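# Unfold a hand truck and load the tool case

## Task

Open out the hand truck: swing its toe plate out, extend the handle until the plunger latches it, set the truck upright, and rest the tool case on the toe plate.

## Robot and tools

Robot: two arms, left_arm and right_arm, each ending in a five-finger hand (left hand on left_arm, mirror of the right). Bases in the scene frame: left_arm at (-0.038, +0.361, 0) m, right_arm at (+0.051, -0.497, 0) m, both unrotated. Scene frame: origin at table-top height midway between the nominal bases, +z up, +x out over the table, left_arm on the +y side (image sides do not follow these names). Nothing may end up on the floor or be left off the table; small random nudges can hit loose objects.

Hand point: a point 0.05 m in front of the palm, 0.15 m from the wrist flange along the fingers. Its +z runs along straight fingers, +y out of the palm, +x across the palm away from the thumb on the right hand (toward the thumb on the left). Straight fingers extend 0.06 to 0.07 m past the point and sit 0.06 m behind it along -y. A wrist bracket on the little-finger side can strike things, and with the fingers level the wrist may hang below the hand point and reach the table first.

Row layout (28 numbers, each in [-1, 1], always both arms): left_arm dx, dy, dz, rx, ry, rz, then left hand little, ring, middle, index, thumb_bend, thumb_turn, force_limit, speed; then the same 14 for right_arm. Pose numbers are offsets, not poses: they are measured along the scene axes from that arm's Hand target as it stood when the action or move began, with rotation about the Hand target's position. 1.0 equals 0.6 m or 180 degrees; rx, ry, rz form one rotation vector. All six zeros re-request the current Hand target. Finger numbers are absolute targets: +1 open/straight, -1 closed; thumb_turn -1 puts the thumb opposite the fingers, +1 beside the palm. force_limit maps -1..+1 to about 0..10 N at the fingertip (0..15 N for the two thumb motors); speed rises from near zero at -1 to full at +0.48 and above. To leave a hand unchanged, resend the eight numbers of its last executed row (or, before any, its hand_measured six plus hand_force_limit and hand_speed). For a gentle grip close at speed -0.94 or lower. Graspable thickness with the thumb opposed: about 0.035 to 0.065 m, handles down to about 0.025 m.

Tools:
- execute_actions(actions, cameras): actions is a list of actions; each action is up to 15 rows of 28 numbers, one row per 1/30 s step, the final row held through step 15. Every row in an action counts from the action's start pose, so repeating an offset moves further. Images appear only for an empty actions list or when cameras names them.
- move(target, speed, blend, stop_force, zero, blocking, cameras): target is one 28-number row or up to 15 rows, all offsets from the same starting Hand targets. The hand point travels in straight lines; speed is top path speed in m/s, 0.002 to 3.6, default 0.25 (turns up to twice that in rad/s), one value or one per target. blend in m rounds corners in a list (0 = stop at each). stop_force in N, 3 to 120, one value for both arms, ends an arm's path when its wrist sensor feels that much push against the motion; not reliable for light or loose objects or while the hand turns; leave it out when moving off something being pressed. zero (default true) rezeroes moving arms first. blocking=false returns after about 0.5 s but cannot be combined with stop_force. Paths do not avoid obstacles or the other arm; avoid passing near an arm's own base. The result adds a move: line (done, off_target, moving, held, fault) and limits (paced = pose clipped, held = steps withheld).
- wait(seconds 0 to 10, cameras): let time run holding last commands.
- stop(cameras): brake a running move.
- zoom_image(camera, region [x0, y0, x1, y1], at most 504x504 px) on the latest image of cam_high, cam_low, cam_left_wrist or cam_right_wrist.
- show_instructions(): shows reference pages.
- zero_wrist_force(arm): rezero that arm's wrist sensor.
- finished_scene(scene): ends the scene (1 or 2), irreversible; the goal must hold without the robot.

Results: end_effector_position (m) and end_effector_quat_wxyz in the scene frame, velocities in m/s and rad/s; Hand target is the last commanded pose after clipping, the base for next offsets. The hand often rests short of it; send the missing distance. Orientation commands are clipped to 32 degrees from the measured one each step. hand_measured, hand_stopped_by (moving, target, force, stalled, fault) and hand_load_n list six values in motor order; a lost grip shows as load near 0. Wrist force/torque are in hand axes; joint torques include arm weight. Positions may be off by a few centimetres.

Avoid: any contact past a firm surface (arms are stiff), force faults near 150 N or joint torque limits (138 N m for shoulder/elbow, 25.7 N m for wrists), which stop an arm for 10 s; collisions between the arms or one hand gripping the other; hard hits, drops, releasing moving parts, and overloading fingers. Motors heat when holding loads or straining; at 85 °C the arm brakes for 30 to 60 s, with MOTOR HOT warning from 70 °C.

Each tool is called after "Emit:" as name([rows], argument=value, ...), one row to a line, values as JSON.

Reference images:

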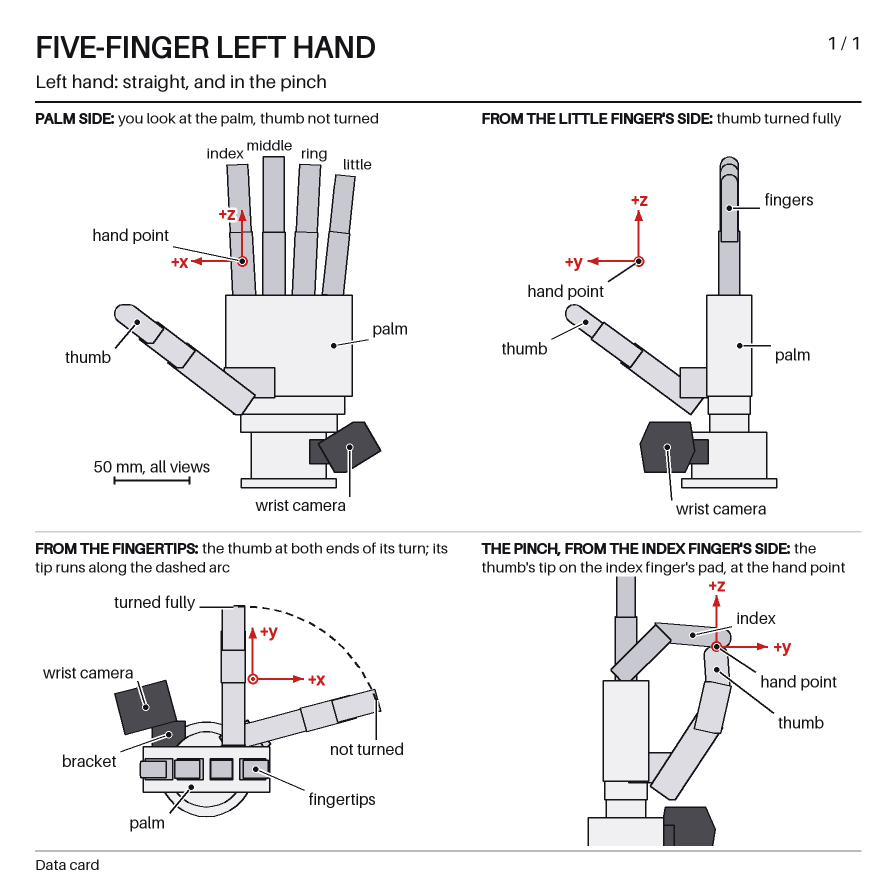

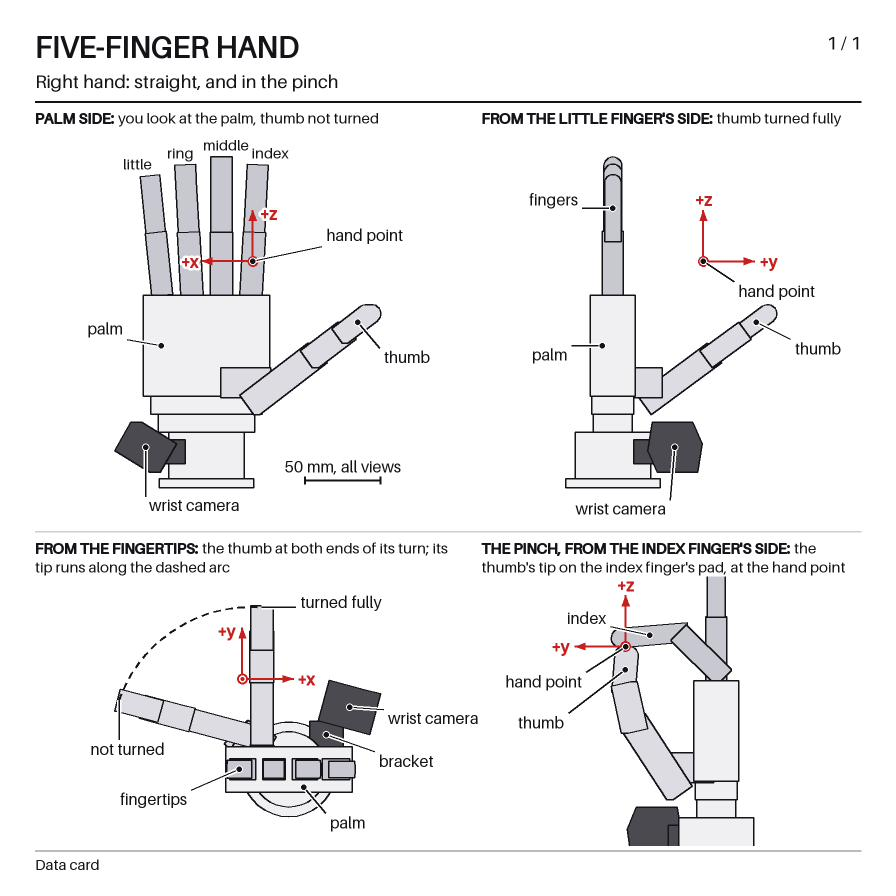

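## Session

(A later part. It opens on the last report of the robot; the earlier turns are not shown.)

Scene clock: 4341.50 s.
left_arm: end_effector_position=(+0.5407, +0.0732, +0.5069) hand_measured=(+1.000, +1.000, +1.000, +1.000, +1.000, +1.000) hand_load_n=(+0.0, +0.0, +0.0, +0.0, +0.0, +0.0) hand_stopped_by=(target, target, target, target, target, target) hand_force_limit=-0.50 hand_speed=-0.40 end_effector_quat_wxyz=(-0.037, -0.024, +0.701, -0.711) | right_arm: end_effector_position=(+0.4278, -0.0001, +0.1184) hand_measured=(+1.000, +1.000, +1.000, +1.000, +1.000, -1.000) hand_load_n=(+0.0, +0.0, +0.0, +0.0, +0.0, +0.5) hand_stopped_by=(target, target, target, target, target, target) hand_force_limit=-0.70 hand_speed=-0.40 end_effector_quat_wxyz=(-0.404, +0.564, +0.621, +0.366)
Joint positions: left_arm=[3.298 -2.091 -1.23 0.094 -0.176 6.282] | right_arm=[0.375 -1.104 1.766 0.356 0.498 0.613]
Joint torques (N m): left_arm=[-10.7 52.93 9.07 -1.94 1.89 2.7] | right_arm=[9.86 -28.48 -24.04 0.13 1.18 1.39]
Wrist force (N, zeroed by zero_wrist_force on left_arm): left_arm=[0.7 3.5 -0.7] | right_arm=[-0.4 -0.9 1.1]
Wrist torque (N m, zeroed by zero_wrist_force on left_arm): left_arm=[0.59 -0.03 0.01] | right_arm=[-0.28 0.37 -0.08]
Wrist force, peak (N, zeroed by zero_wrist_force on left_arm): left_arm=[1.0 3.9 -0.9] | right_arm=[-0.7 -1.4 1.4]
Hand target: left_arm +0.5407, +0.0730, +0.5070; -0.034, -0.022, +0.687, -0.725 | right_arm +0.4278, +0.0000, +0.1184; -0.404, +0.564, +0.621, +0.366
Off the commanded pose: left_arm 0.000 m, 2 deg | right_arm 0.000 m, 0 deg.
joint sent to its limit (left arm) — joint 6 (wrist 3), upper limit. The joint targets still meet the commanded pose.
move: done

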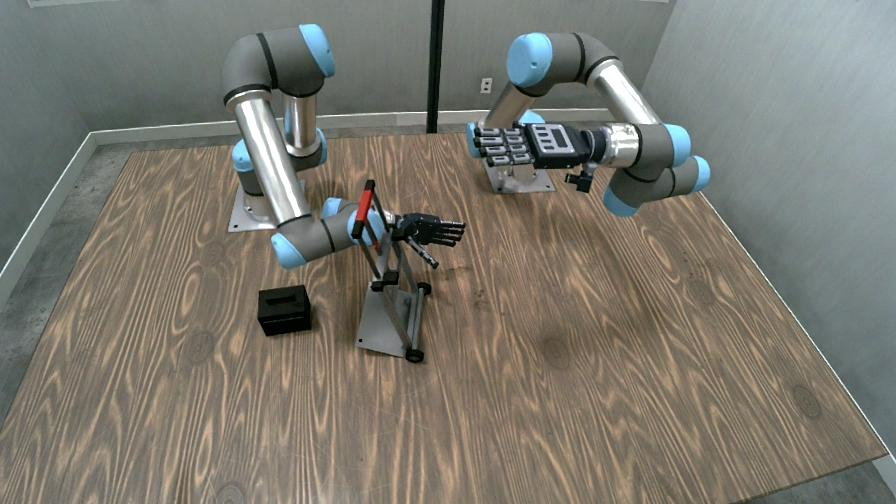

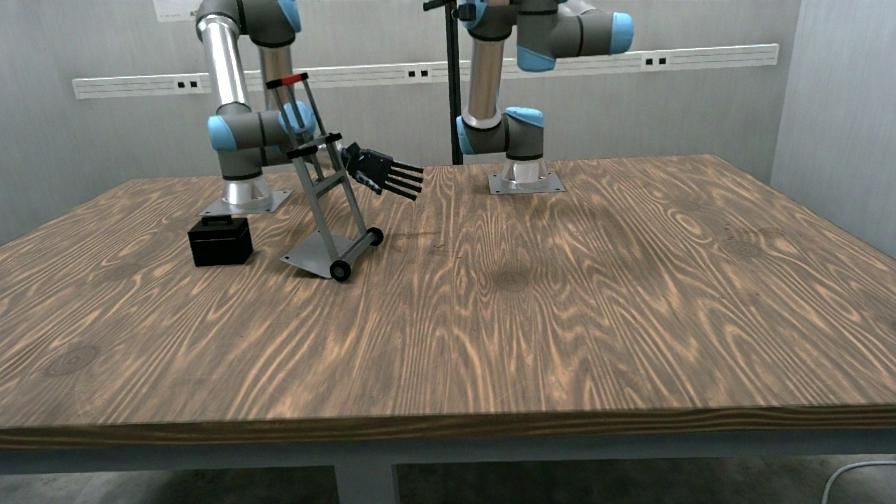

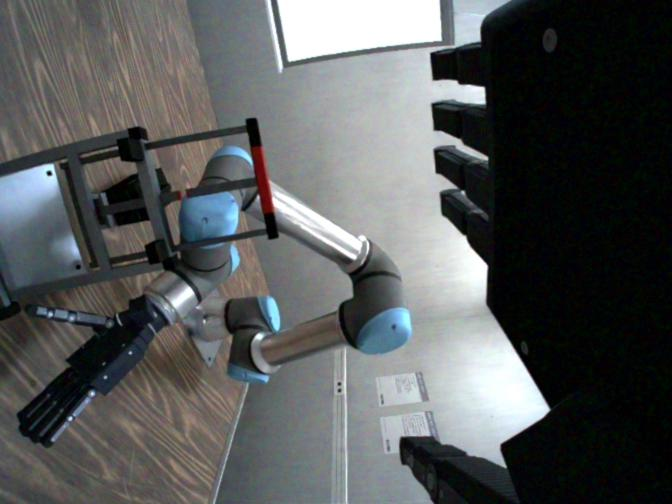

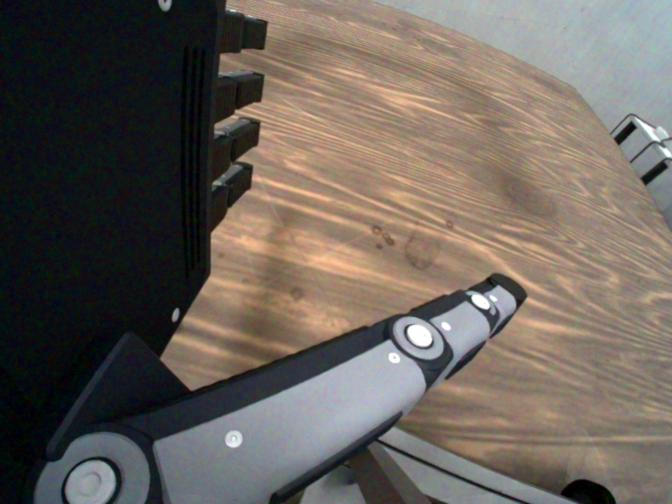

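Emit:
move(target=[-0.0808,-0.4203,-0.0617,-0.0014,-0.028,-0.1211,1,1,1,1,1,1,-0.5,-0.4,0,0,0,0,0,0,1,1,1,1,1,-1,-0.7,-0.4], speed=0.15, cameras=["all"])

Scene clock: 4386.33 s.
left_arm: end_effector_position=(+0.4922, -0.1792, +0.4699) hand_measured=(+1.000, +1.000, +1.000, +1.000, +1.000, +1.000) hand_load_n=(+0.0, +0.0, +0.0, +0.0, +0.0, +0.0) hand_stopped_by=(target, target, target, target, target, target) hand_force_limit=-0.50 hand_speed=-0.40 end_effector_quat_wxyz=(-0.140, +0.141, +0.693, -0.693) | right_arm: end_effector_position=(+0.4278, +0.0000, +0.1184) hand_measured=(+1.000, +1.000, +1.000, +1.000, +1.000, -1.000) hand_load_n=(+0.0, +0.0, +0.0, +0.0, +0.0, +0.5) hand_stopped_by=(target, target, target, target, target, target) hand_force_limit=-0.70 hand_speed=-0.40 end_effector_quat_wxyz=(-0.404, +0.564, +0.621, +0.366)
Joint positions: left_arm=[2.869 -2.446 -0.707 0.015 -0.128 6.282] | right_arm=[0.375 -1.103 1.766 0.356 0.498 0.613]
Joint torques (N m): left_arm=[-9.74 44.01 31.65 -2.64 -2.67 2.74] | right_arm=[10.16 -30.22 -23.63 0.07 1.14 1.28]
Wrist force (N, zeroed by zero_wrist_force on left_arm): left_arm=[0.6 3.8 -0.2] | right_arm=[-0.6 -0.9 1.1]
Wrist torque (N m, zeroed by zero_wrist_force on left_arm): left_arm=[0.60 0.03 -0.01] | right_arm=[-0.27 0.40 -0.09]
Wrist force, peak (N, zeroed by zero_wrist_force on left_arm): left_arm=[0.6 4.0 1.0] | right_arm=[-0.5 -1.2 1.3]
Hand target: left_arm +0.4922, -0.1792, +0.4699; -0.141, +0.140, +0.678, -0.707 | right_arm +0.4278, +0.0000, +0.1184; -0.404, +0.564, +0.621, +0.366
Off the commanded pose: left_arm 0.000 m, 2 deg | right_arm 0.000 m, 0 deg.
joint sent to its limit (left arm) — joint 6 (wrist 3), upper limit. The joint targets still meet the commanded pose.
move: done

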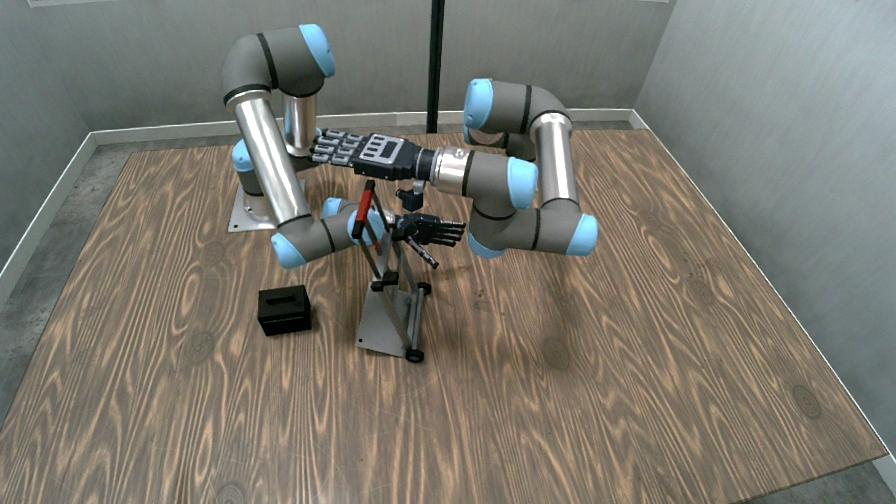

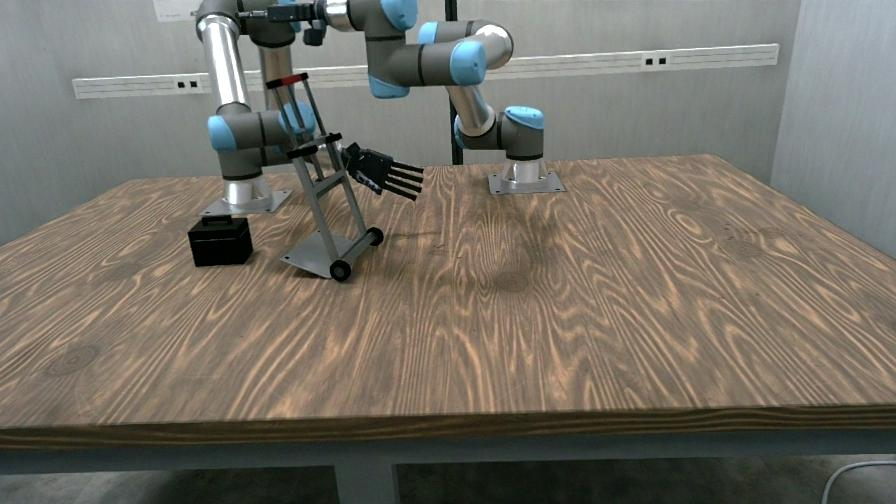

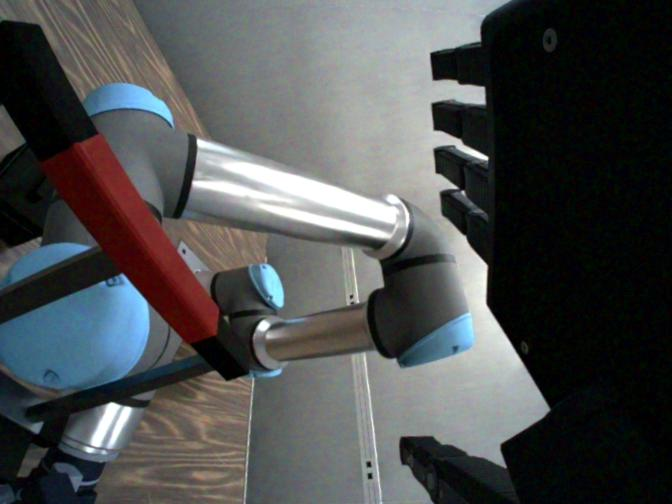

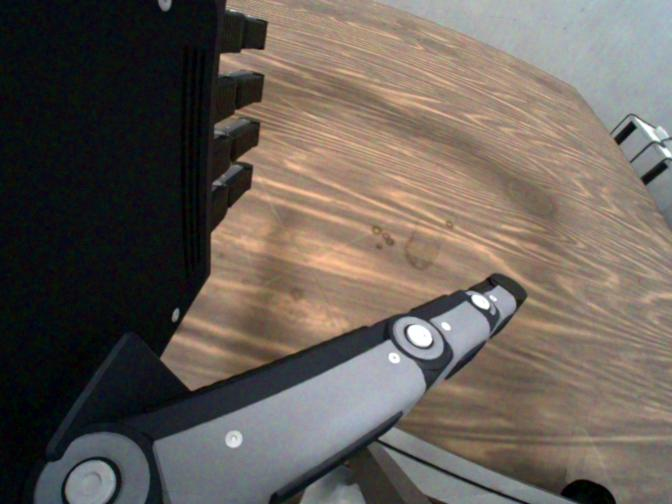

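Emit:
move(target=[0.0213,0.0347,-0.08,0,0,0.0378,1,1,1,1,1,1,-0.5,-0.4,0,0,0,0,0,0,1,1,1,1,1,-1,-0.7,-0.4], speed=0.1, cameras=["cam_low","cam_left_wrist","cam_high"])

Scene clock: 4407.20 s.
left_arm: end_effector_position=(+0.5050, -0.1584, +0.4220) hand_measured=(+1.000, +1.000, +1.000, +1.000, +1.000, +1.000) hand_load_n=(+0.0, +0.0, +0.0, +0.0, +0.0, +0.0) hand_stopped_by=(target, target, target, target, target, target) hand_force_limit=-0.50 hand_speed=-0.40 end_effector_quat_wxyz=(-0.097, +0.101, +0.700, -0.700) | right_arm: end_effector_position=(+0.4278, +0.0000, +0.1184) hand_measured=(+1.000, +1.000, +1.000, +1.000, +1.000, -1.000) hand_load_n=(+0.0, +0.0, +0.5, +0.0, +0.0, +0.5) hand_stopped_by=(target, target, target, target, target, target) hand_force_limit=-0.70 hand_speed=-0.40 end_effector_quat_wxyz=(-0.404, +0.564, +0.621, +0.366)
Joint positions: left_arm=[2.911 -2.374 -0.959 0.198 -0.052 6.282] | right_arm=[0.375 -1.103 1.766 0.356 0.498 0.613]
Joint torques (N m): left_arm=[9.47 59.07 7.28 1.67 2.28 2.69] | right_arm=[10.19 -33.17 -21.84 0.18 1.14 1.28]
Wrist force (N, zeroed by zero_wrist_force on left_arm): left_arm=[0.5 3.1 -0.5] | right_arm=[-0.3 -1.2 0.8]
Wrist torque (N m, zeroed by zero_wrist_force on left_arm): left_arm=[0.52 0.00 0.01] | right_arm=[-0.30 0.36 -0.08]
Wrist force, peak (N, zeroed by zero_wrist_force on left_arm): left_arm=[0.7 3.9 -0.2] | right_arm=[-0.6 -1.3 1.2]
Hand target: left_arm +0.5050, -0.1584, +0.4219; -0.099, +0.100, +0.685, -0.715 | right_arm +0.4278, +0.0000, +0.1184; -0.404, +0.564, +0.621, +0.366
Off the commanded pose: left_arm 0.000 m, 2 deg | right_arm 0.000 m, 0 deg.
joint sent to its limit (left arm) — joint 6 (wrist 3), upper limit. The joint targets still meet the commanded pose.
move: done
Images, in order (width x height): cam_high 896x504, cam_low 896x504, cam_left_wrist 672x504.

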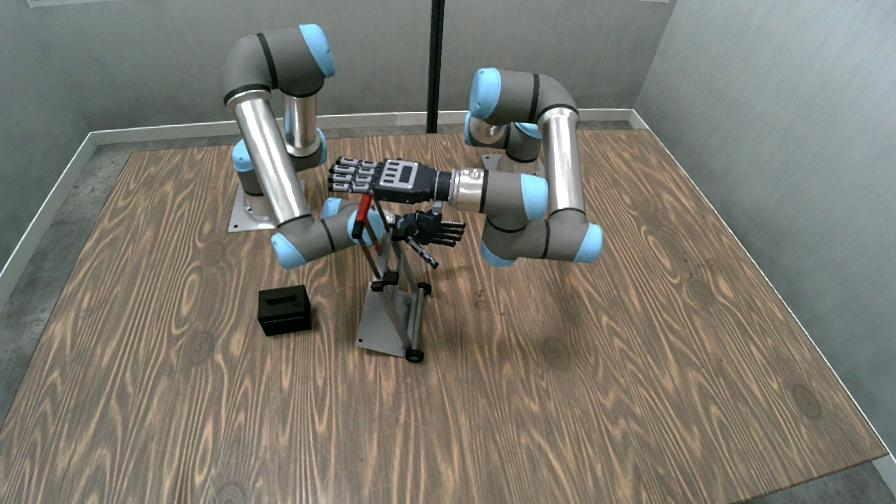

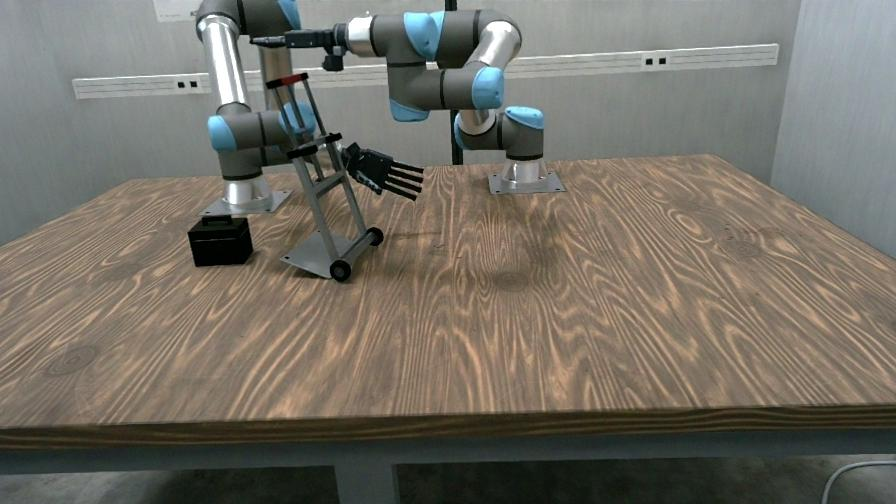

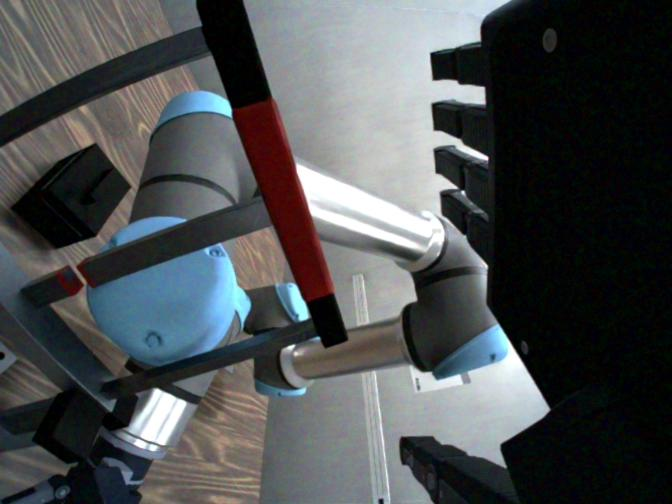

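Emit:
move(target=[0.0037,0.0128,-0.0733,0,0,0,1,1,1,1,1,1,-0.5,-0.4,0,0,0,0,0,0,1,1,1,1,1,-1,-0.7,-0.4], speed=0.04, stop_force=5, cameras=["cam_low","cam_left_wrist"])

Emit:
zoom_image(camera="cam_low", region=[200, 0, 440, 200])

Scene clock: 4417.63 s.
left_arm: end_effector_position=(+0.5072, -0.1507, +0.3780) hand_measured=(+1.000, +1.000, +1.000, +1.000, +1.000, +1.000) hand_load_n=(+0.0, +0.0, +0.0, +0.0, -0.5, +0.0) hand_stopped_by=(target, target, target, target, target, target) hand_force_limit=-0.50 hand_speed=-0.40 end_effector_quat_wxyz=(-0.097, +0.101, +0.700, -0.700) | right_arm: end_effector_position=(+0.4278, +0.0000, +0.1184) hand_measured=(+1.000, +1.000, +1.000, +1.000, +1.000, -1.000) hand_load_n=(+0.0, +0.0, -0.5, +0.0, +0.0, +0.0) hand_stopped_by=(target, target, target, target, target, target) hand_force_limit=-0.70 hand_speed=-0.40 end_effector_quat_wxyz=(-0.404, +0.564, +0.621, +0.366)
Joint positions: left_arm=[2.923 -2.401 -1.027 0.292 -0.063 6.282] | right_arm=[0.375 -1.103 1.766 0.356 0.498 0.613]
Joint torques (N m): left_arm=[9.72 40.95 7.76 1.59 -2.36 2.69] | right_arm=[9.89 -35.82 -19.23 0.21 1.12 1.17]
Wrist force (N, zeroed by zero_wrist_force on left_arm): left_arm=[0.7 2.7 -0.6] | right_arm=[-0.2 -0.9 1.0]
Wrist torque (N m, zeroed by zero_wrist_force on left_arm): left_arm=[0.45 -0.03 0.00] | right_arm=[-0.27 0.33 -0.06]
Wrist force, peak (N, zeroed by zero_wrist_force on left_arm): left_arm=[0.6 3.6 -0.6] | right_arm=[-0.5 -1.2 1.3]
Hand target: left_arm +0.5072, -0.1507, +0.3780; -0.099, +0.100, +0.685, -0.715 | right_arm +0.4278, +0.0000, +0.1184; -0.404, +0.564, +0.621, +0.366
Off the commanded pose: left_arm 0.000 m, 2 deg | right_arm 0.000 m, 0 deg.
joint sent to its limit (left arm) — joint 6 (wrist 3), upper limit. The joint targets still meet the commanded pose.
move: done
Images, in order (width x height): cam_low 896x504, cam_left_wrist 672x504.

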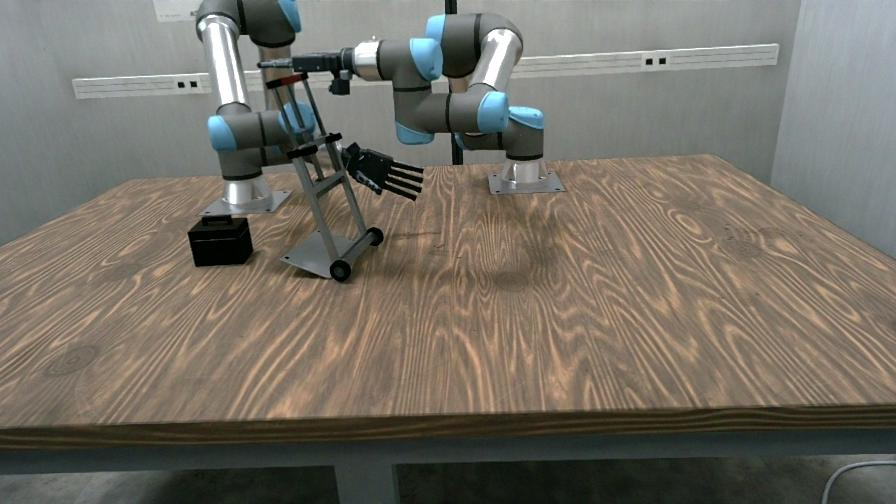

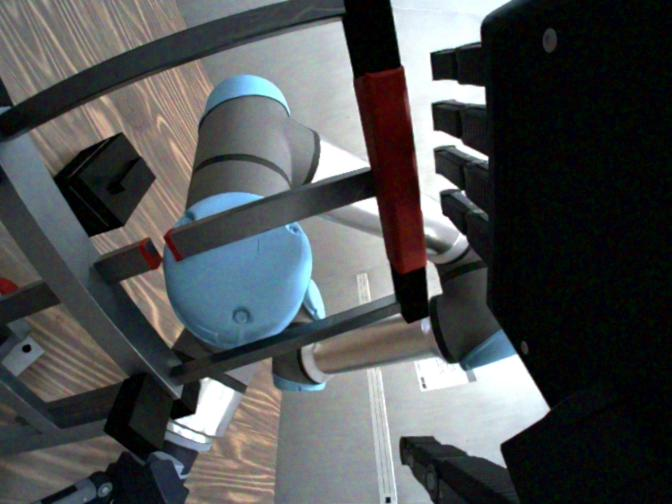

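Scaled by 2.100.

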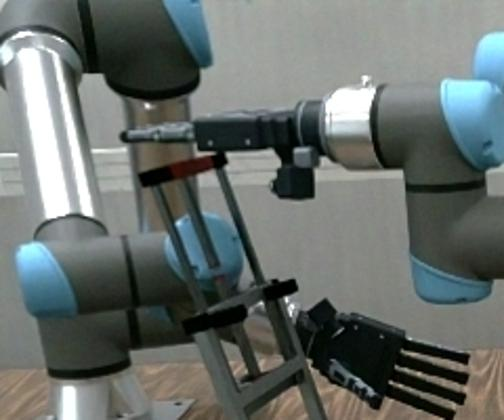

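Emit:
move([
  [0,0,0,0,0,0,1,1,1,1,1,-1,-0.7,-0.4,0,0,0,0,0,0,1,1,1,1,1,-1,-0.7,-0.4],
  [0,0,0,0,0,0,1,1,1,1,0,-1,-0.8,-0.6,0,0,0,0,0,0,1,1,1,1,1,-1,-0.7,-0.4],
], speed=0.04, cameras=["cam_low","cam_left_wrist"])

Scene clock: 4433.73 s.
left_arm: end_effector_position=(+0.5072, -0.1507, +0.3780) hand_measured=(+1.000, +1.000, +1.000, +1.000, +0.000, -1.000) hand_load_n=(+0.0, +0.0, +0.0, +0.0, +0.0, +0.0) hand_stopped_by=(target, target, target, target, target, target) hand_force_limit=-0.80 hand_speed=-0.60 end_effector_quat_wxyz=(-0.097, +0.101, +0.700, -0.700) | right_arm: end_effector_position=(+0.4278, +0.0000, +0.1184) hand_measured=(+1.000, +1.000, +1.000, +1.000, +1.000, -1.000) hand_load_n=(+0.0, +0.0, -0.5, +0.0, +0.0, +0.0) hand_stopped_by=(target, target, target, target, target, target) hand_force_limit=-0.70 hand_speed=-0.40 end_effector_quat_wxyz=(-0.404, +0.564, +0.621, +0.366)
Joint positions: left_arm=[2.923 -2.401 -1.027 0.292 -0.063 6.282] | right_arm=[0.375 -1.103 1.766 0.356 0.498 0.613]
Joint torques (N m): left_arm=[7.71 41.55 8.27 0.19 2.16 2.72] | right_arm=[9.48 -40.14 -15.98 0.16 1.21 1.1]
Wrist force (N, zeroed by zero_wrist_force on left_arm): left_arm=[0.8 3.2 -0.2] | right_arm=[-0.4 -1.0 0.9]
Wrist torque (N m, zeroed by zero_wrist_force on left_arm): left_arm=[0.49 -0.04 -0.01] | right_arm=[-0.29 0.37 -0.08]
Wrist force, peak (N, zeroed by zero_wrist_force on left_arm): left_arm=[0.9 3.5 -0.5] | right_arm=[-0.7 -1.4 1.2]
Hand target: left_arm +0.5072, -0.1507, +0.3780; -0.099, +0.100, +0.685, -0.715 | right_arm +0.4278, +0.0000, +0.1184; -0.404, +0.564, +0.621, +0.366
Off the commanded pose: left_arm 0.000 m, 2 deg | right_arm 0.000 m, 0 deg.
joint sent to its limit (left arm) — joint 6 (wrist 3), upper limit. The joint targets still meet the commanded pose.
move: done
Images, in order (width x height): cam_low 896x504, cam_left_wrist 672x504.

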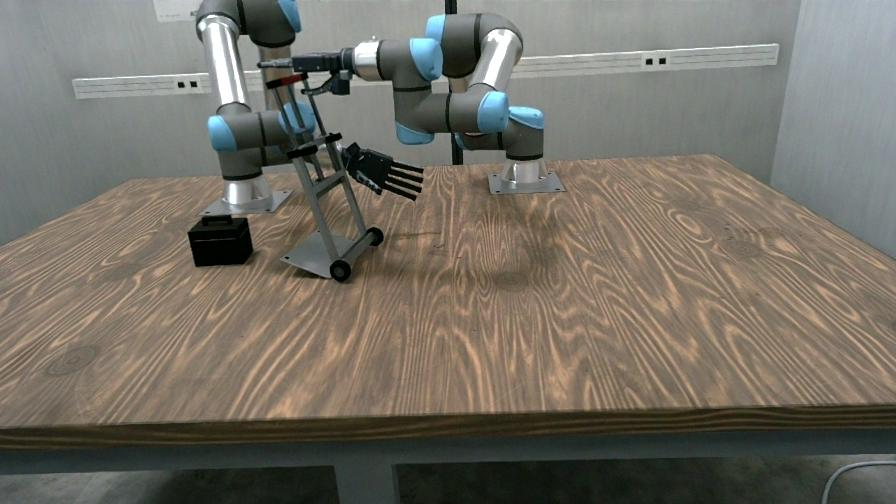

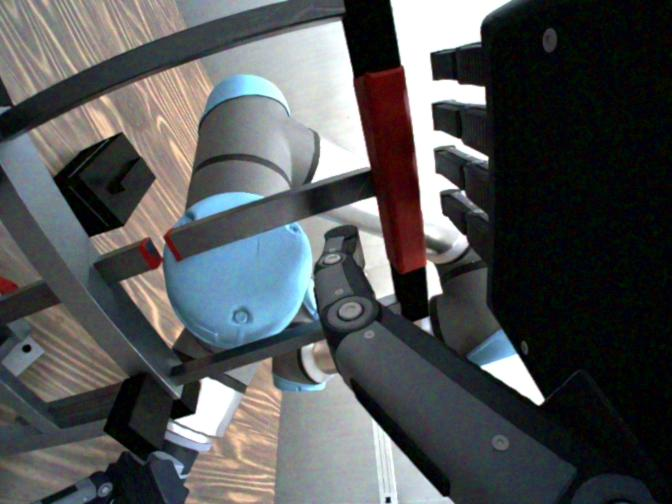

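Emit:
move([
  [0,0,0,0,0,0,-0.5,-0.5,-0.5,-0.5,0,-1,-0.7,-0.6,0,0,0,0,0,0,1,1,1,1,1,-1,-0.7,-0.4],
], speed=0.04, cameras=["cam_low","cam_left_wrist","cam_high"])

Scene clock: 4439.67 s.
left_arm: end_effector_position=(+0.5072, -0.1507, +0.3779) hand_measured=(+0.304, +0.378, +0.452, +0.488, +0.000, -1.000) hand_load_n=(+1.0, +0.0, +0.0, +0.0, +0.0, +0.0) hand_stopped_by=(force, force, force, force, target, target) hand_force_limit=-0.70 hand_speed=-0.60 end_effector_quat_wxyz=(-0.097, +0.101, +0.700, -0.700) | right_arm: end_effector_position=(+0.4278, +0.0000, +0.1184) hand_measured=(+1.000, +1.000, +1.000, +1.000, +1.000, -1.000) hand_load_n=(+0.0, +0.0, +0.0, +0.0, +0.0, +0.0) hand_stopped_by=(target, target, target, target, target, target) hand_force_limit=-0.70 hand_speed=-0.40 end_effector_quat_wxyz=(-0.404, +0.564, +0.621, +0.366)
Joint positions: left_arm=[2.923 -2.401 -1.027 0.292 -0.063 6.282] | right_arm=[0.375 -1.104 1.766 0.356 0.498 0.613]
Joint torques (N m): left_arm=[7.08 43.98 9.16 -1.16 1.89 2.4] | right_arm=[9.04 -40.68 -12.96 0.3 1.15 1.11]
Wrist force (N, zeroed by zero_wrist_force on left_arm): left_arm=[0.3 2.5 0.8] | right_arm=[-0.6 -1.3 1.1]
Wrist torque (N m, zeroed by zero_wrist_force on left_arm): left_arm=[0.51 0.08 0.02] | right_arm=[-0.33 0.39 -0.10]
Wrist force, peak (N, zeroed by zero_wrist_force on left_arm): left_arm=[1.2 -8.4 4.1] | right_arm=[-0.6 -1.2 1.2]
Hand target: left_arm +0.5072, -0.1507, +0.3780; -0.099, +0.100, +0.685, -0.715 | right_arm +0.4278, +0.0000, +0.1184; -0.404, +0.564, +0.621, +0.366
Off the commanded pose: left_arm 0.000 m, 2 deg | right_arm 0.000 m, 0 deg.
joint sent to its limit (left arm) — joint 6 (wrist 3), upper limit. The joint targets still meet the commanded pose.
move: done
Images, in order (width x height): cam_high 896x504, cam_low 896x504, cam_left_wrist 672x504.

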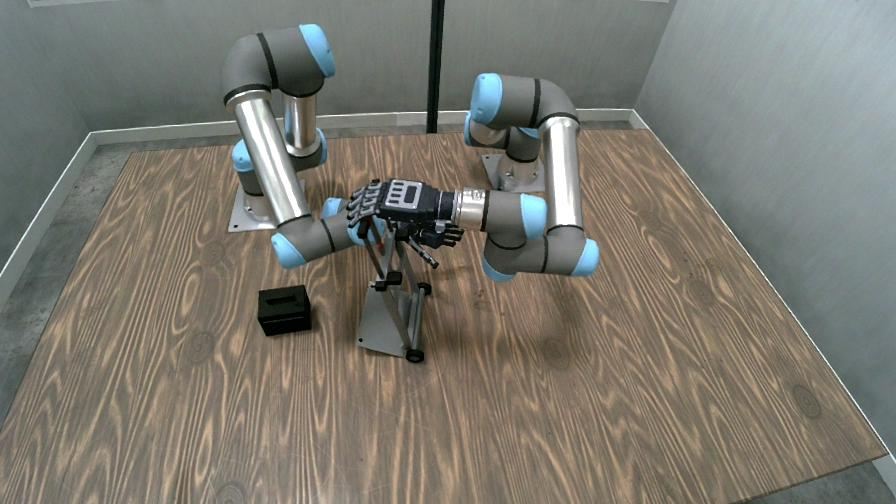

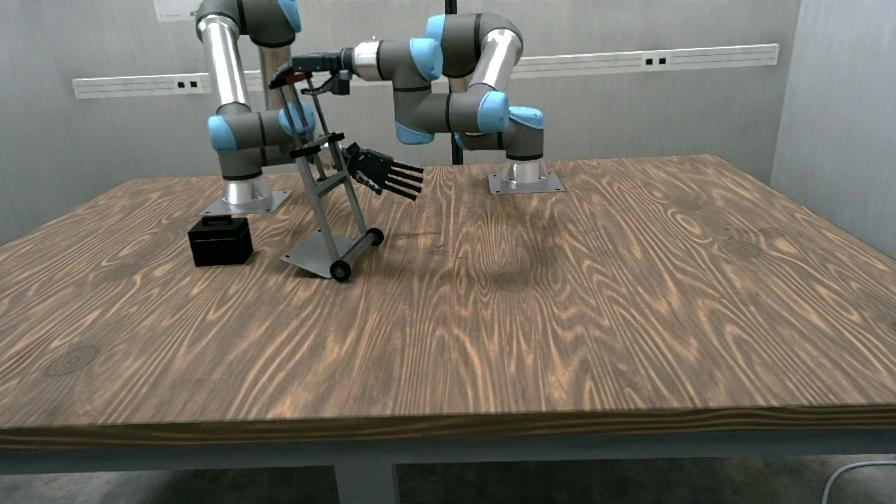

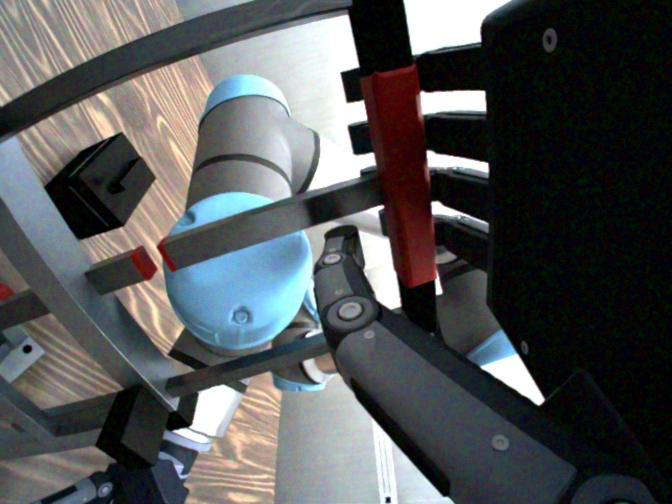

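Emit:
move([
  [0.0125,0.0437,0.0098,0,0,0,-0.5,-0.5,-0.5,-0.5,0,-1,-0.7,-0.6,0,0,0,0,0,0,1,1,1,1,1,-1,-0.7,-0.4],
  [0.025,0.0873,0.0177,0,0,0,-0.5,-0.5,-0.5,-0.5,0,-1,-0.7,-0.6,0,0,0,0,0,0,1,1,1,1,1,-1,-0.7,-0.4],
], speed=0.04, blend=[0.01,0], cameras=["cam_low","cam_left_wrist","cam_high"])

Emit:
zoom_image(camera="cam_low", region=[200, 40, 440, 300])

Scene clock: 4452.40 s.
left_arm: end_effector_position=(+0.5221, -0.0986, +0.3885) hand_measured=(+0.304, +0.378, +0.452, +0.488, +0.000, -1.000) hand_load_n=(+1.5, +0.0, +0.0, +0.0, +0.0, +0.0) hand_stopped_by=(force, force, force, force, target, target) hand_force_limit=-0.70 hand_speed=-0.60 end_effector_quat_wxyz=(-0.098, +0.100, +0.700, -0.700) end_effector_velocity=(+0.001, +0.002, +0.000) end_effector_angular_velocity=(-0.001, -0.003, -0.001) | right_arm: end_effector_position=(+0.4278, +0.0000, +0.1184) hand_measured=(+1.000, +1.000, +1.000, +1.000, +1.000, -1.000) hand_load_n=(+0.0, +0.0, +0.0, +0.0, +0.0, +0.5) hand_stopped_by=(target, target, target, target, target, target) hand_force_limit=-0.70 hand_speed=-0.40 end_effector_quat_wxyz=(-0.404, +0.564, +0.621, +0.366)
Joint positions: left_arm=[3.001 -2.379 -1.039 0.279 -0.142 6.282] | right_arm=[0.375 -1.104 1.766 0.356 0.498 0.613]
Joint velocities: left_arm=[0.004 0.001 0 -0.001 -0.005 0.003] | right_arm=[within noise]
Joint torques (N m): left_arm=[13.01 58.34 7.36 -2.2 -2.5 -1.7] | right_arm=[3.53 -40.69 -11.43 1.89 1.16 1.16]
Wrist force (N, zeroed by zero_wrist_force on left_arm): left_arm=[1.0 2.1 1.4] | right_arm=[-0.4 -1.1 1.1]
Wrist torque (N m, zeroed by zero_wrist_force on left_arm): left_arm=[0.44 0.15 0.04] | right_arm=[-0.31 0.37 -0.09]
Wrist force, peak (N, zeroed by zero_wrist_force on left_arm): left_arm=[0.8 3.0 1.4] | right_arm=[-0.5 -1.2 1.3]
Hand target: left_arm +0.5222, -0.0983, +0.3886; -0.099, +0.100, +0.685, -0.715 | right_arm +0.4278, +0.0000, +0.1184; -0.404, +0.564, +0.621, +0.366
Off the commanded pose: left_arm 0.000 m, 2 deg | right_arm 0.000 m, 0 deg.
joint sent to its limit (left arm) — joint 6 (wrist 3), upper limit. The joint targets still meet the commanded pose.
move: done
Images, in order (width x height): cam_high 896x504, cam_low 896x504, cam_left_wrist 672x504.

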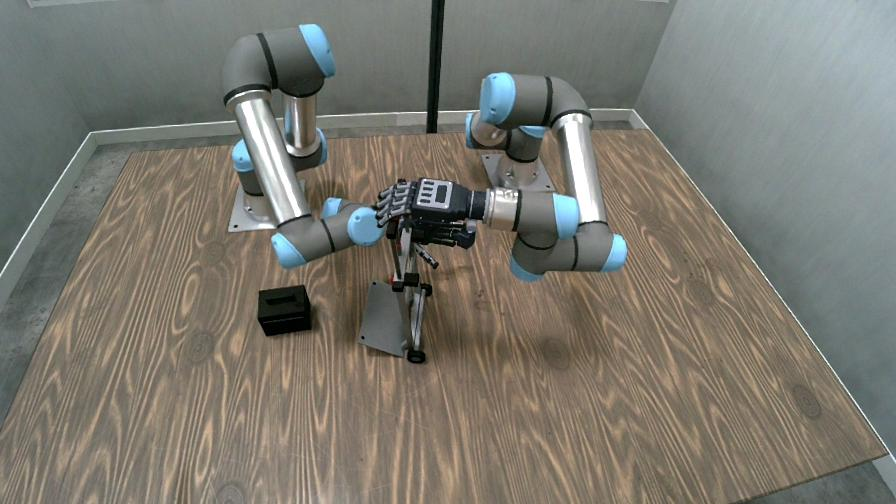

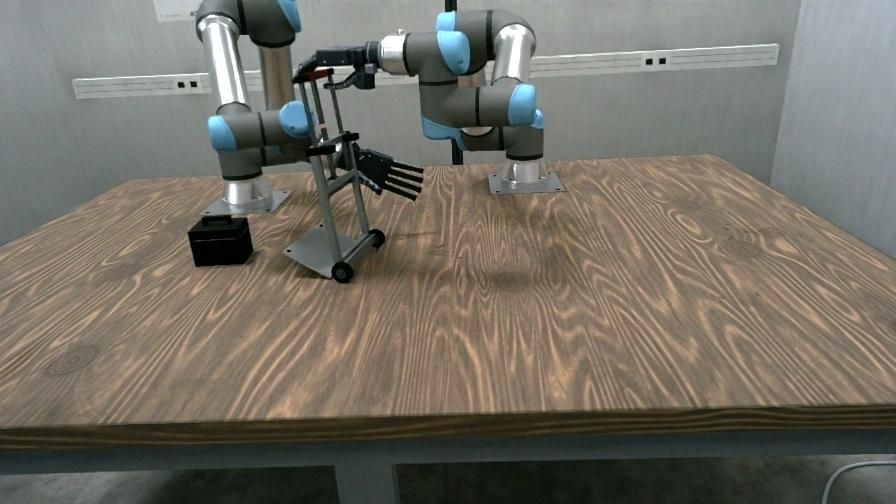

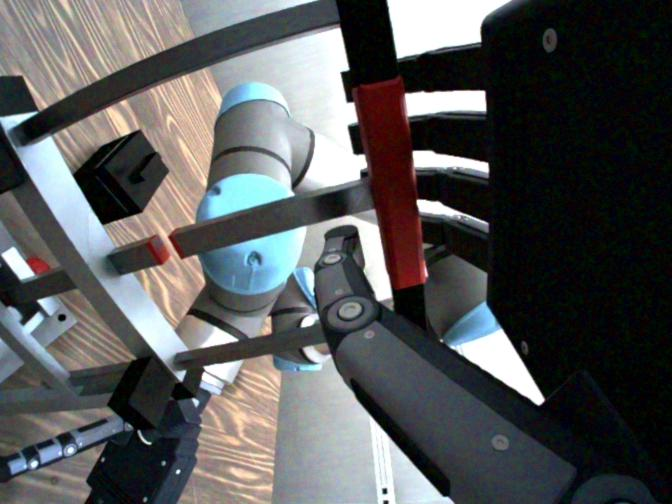

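Scaled by 1.938.

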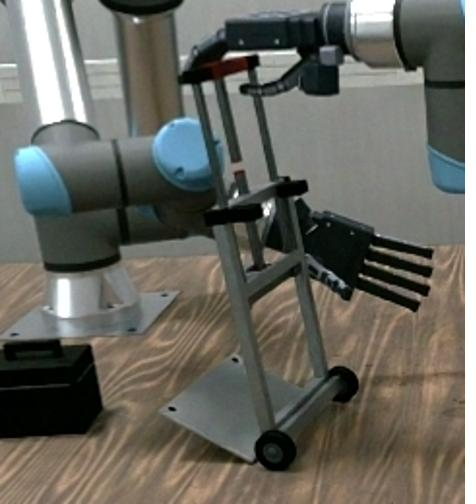

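Emit:
move([
  [0,0,0,0,0,0,-0.5,-0.5,-0.5,-0.5,0,-1,-0.7,-0.6,-0.2,0,0,0,0,0,1,1,1,1,1,-1,-0.7,-0.4],
  [0,0,0,0,0,0,-0.5,-0.5,-0.5,-0.5,0,-1,-0.7,-0.6,-0.22,-0.3,0.05,0,0,0,1,1,1,1,1,-1,-0.7,-0.4],
], speed=[0.08,0.15], cameras=["all"])

Scene clock: 4476.27 s.
left_arm: end_effector_position=(+0.5222, -0.0983, +0.3886) hand_measured=(+0.304, +0.378, +0.452, +0.488, +0.000, -1.000) hand_load_n=(+1.5, +0.0, +0.0, +0.0, +0.0, +0.0) hand_stopped_by=(force, force, force, force, target, target) hand_force_limit=-0.70 hand_speed=-0.60 end_effector_quat_wxyz=(-0.099, +0.100, +0.700, -0.700) | right_arm: end_effector_position=(+0.2958, -0.1800, +0.1484) hand_measured=(+1.000, +1.000, +1.000, +1.000, +1.000, -1.000) hand_load_n=(+0.0, +0.0, +0.0, +0.0, +0.0, +0.0) hand_stopped_by=(target, target, target, target, target, target) hand_force_limit=-0.70 hand_speed=-0.40 end_effector_quat_wxyz=(-0.404, +0.564, +0.621, +0.366)
Joint positions: left_arm=[3.002 -2.379 -1.039 0.279 -0.142 6.282] | right_arm=[-0.188 -1.346 2.457 1.022 0.502 -0.622]
Joint torques (N m): left_arm=[11.04 52.68 13.25 -2.37 -2.4 -2.32] | right_arm=[-8.55 -9.13 1.35 3.59 1.2 -1.6]
Wrist force (N, zeroed by zero_wrist_force on left_arm): left_arm=[1.3 2.4 1.8] | right_arm=[-0.8 -1.1 1.0]
Wrist torque (N m, zeroed by zero_wrist_force on left_arm): left_arm=[0.49 0.12 0.05] | right_arm=[-0.29 0.43 0.05]
Wrist force, peak (N, zeroed by zero_wrist_force on left_arm): left_arm=[1.3 2.3 2.0] | right_arm=[-0.7 -1.5 1.2]
Hand target: left_arm +0.5222, -0.0983, +0.3886; -0.099, +0.100, +0.685, -0.715 | right_arm +0.2958, -0.1800, +0.1484; -0.404, +0.564, +0.621, +0.366
Off the commanded pose: left_arm 0.000 m, 2 deg | right_arm 0.000 m, 0 deg.
joint sent to its limit (left arm) — joint 6 (wrist 3), upper limit. The joint targets still meet the commanded pose.
move: done

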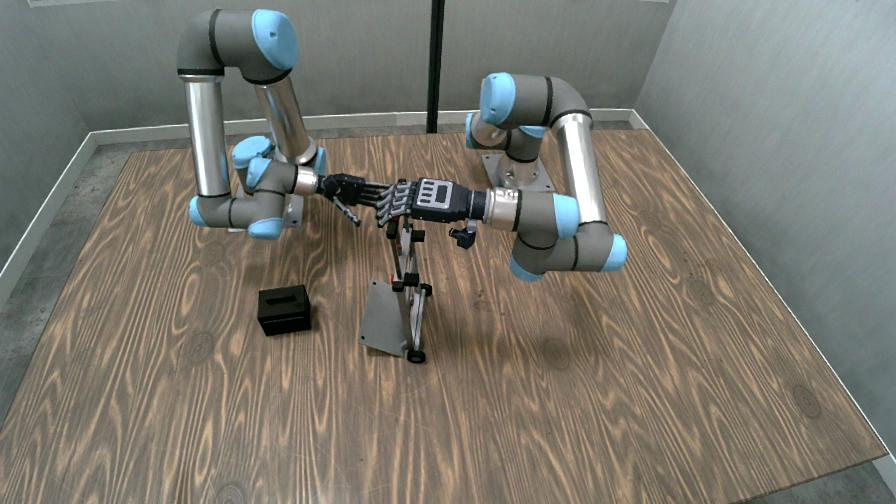

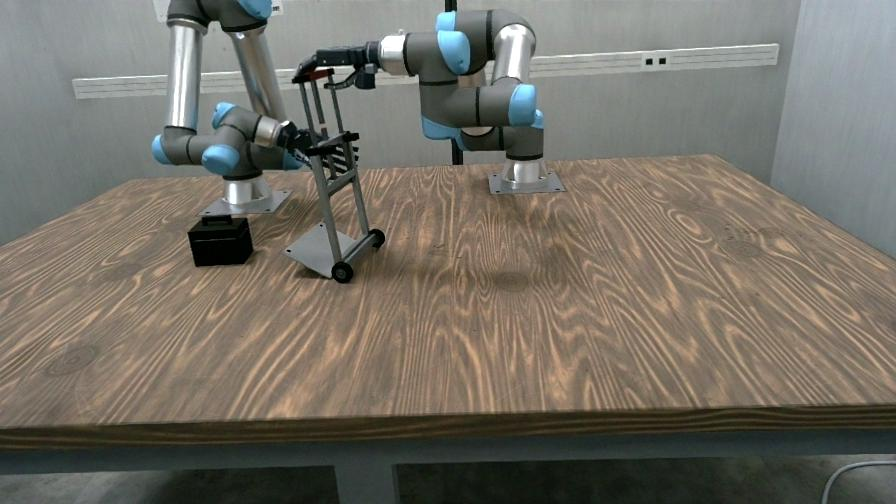

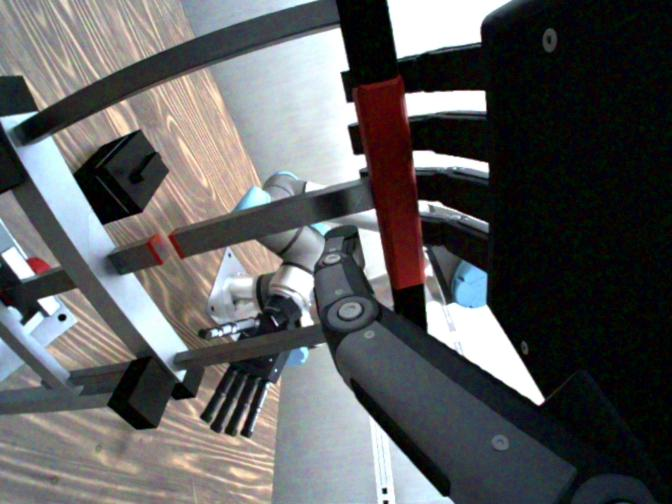

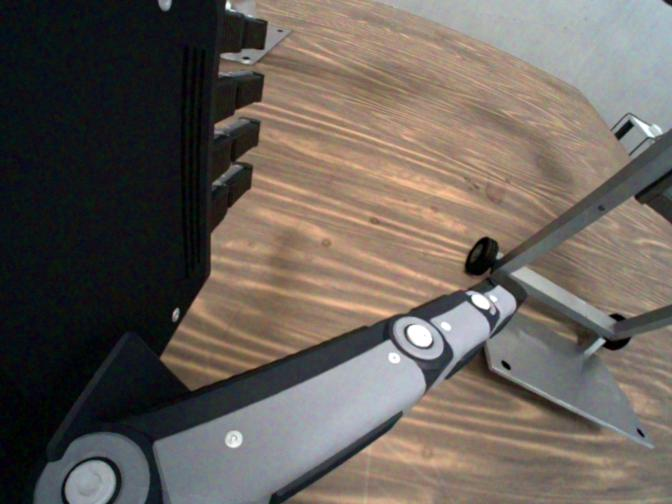

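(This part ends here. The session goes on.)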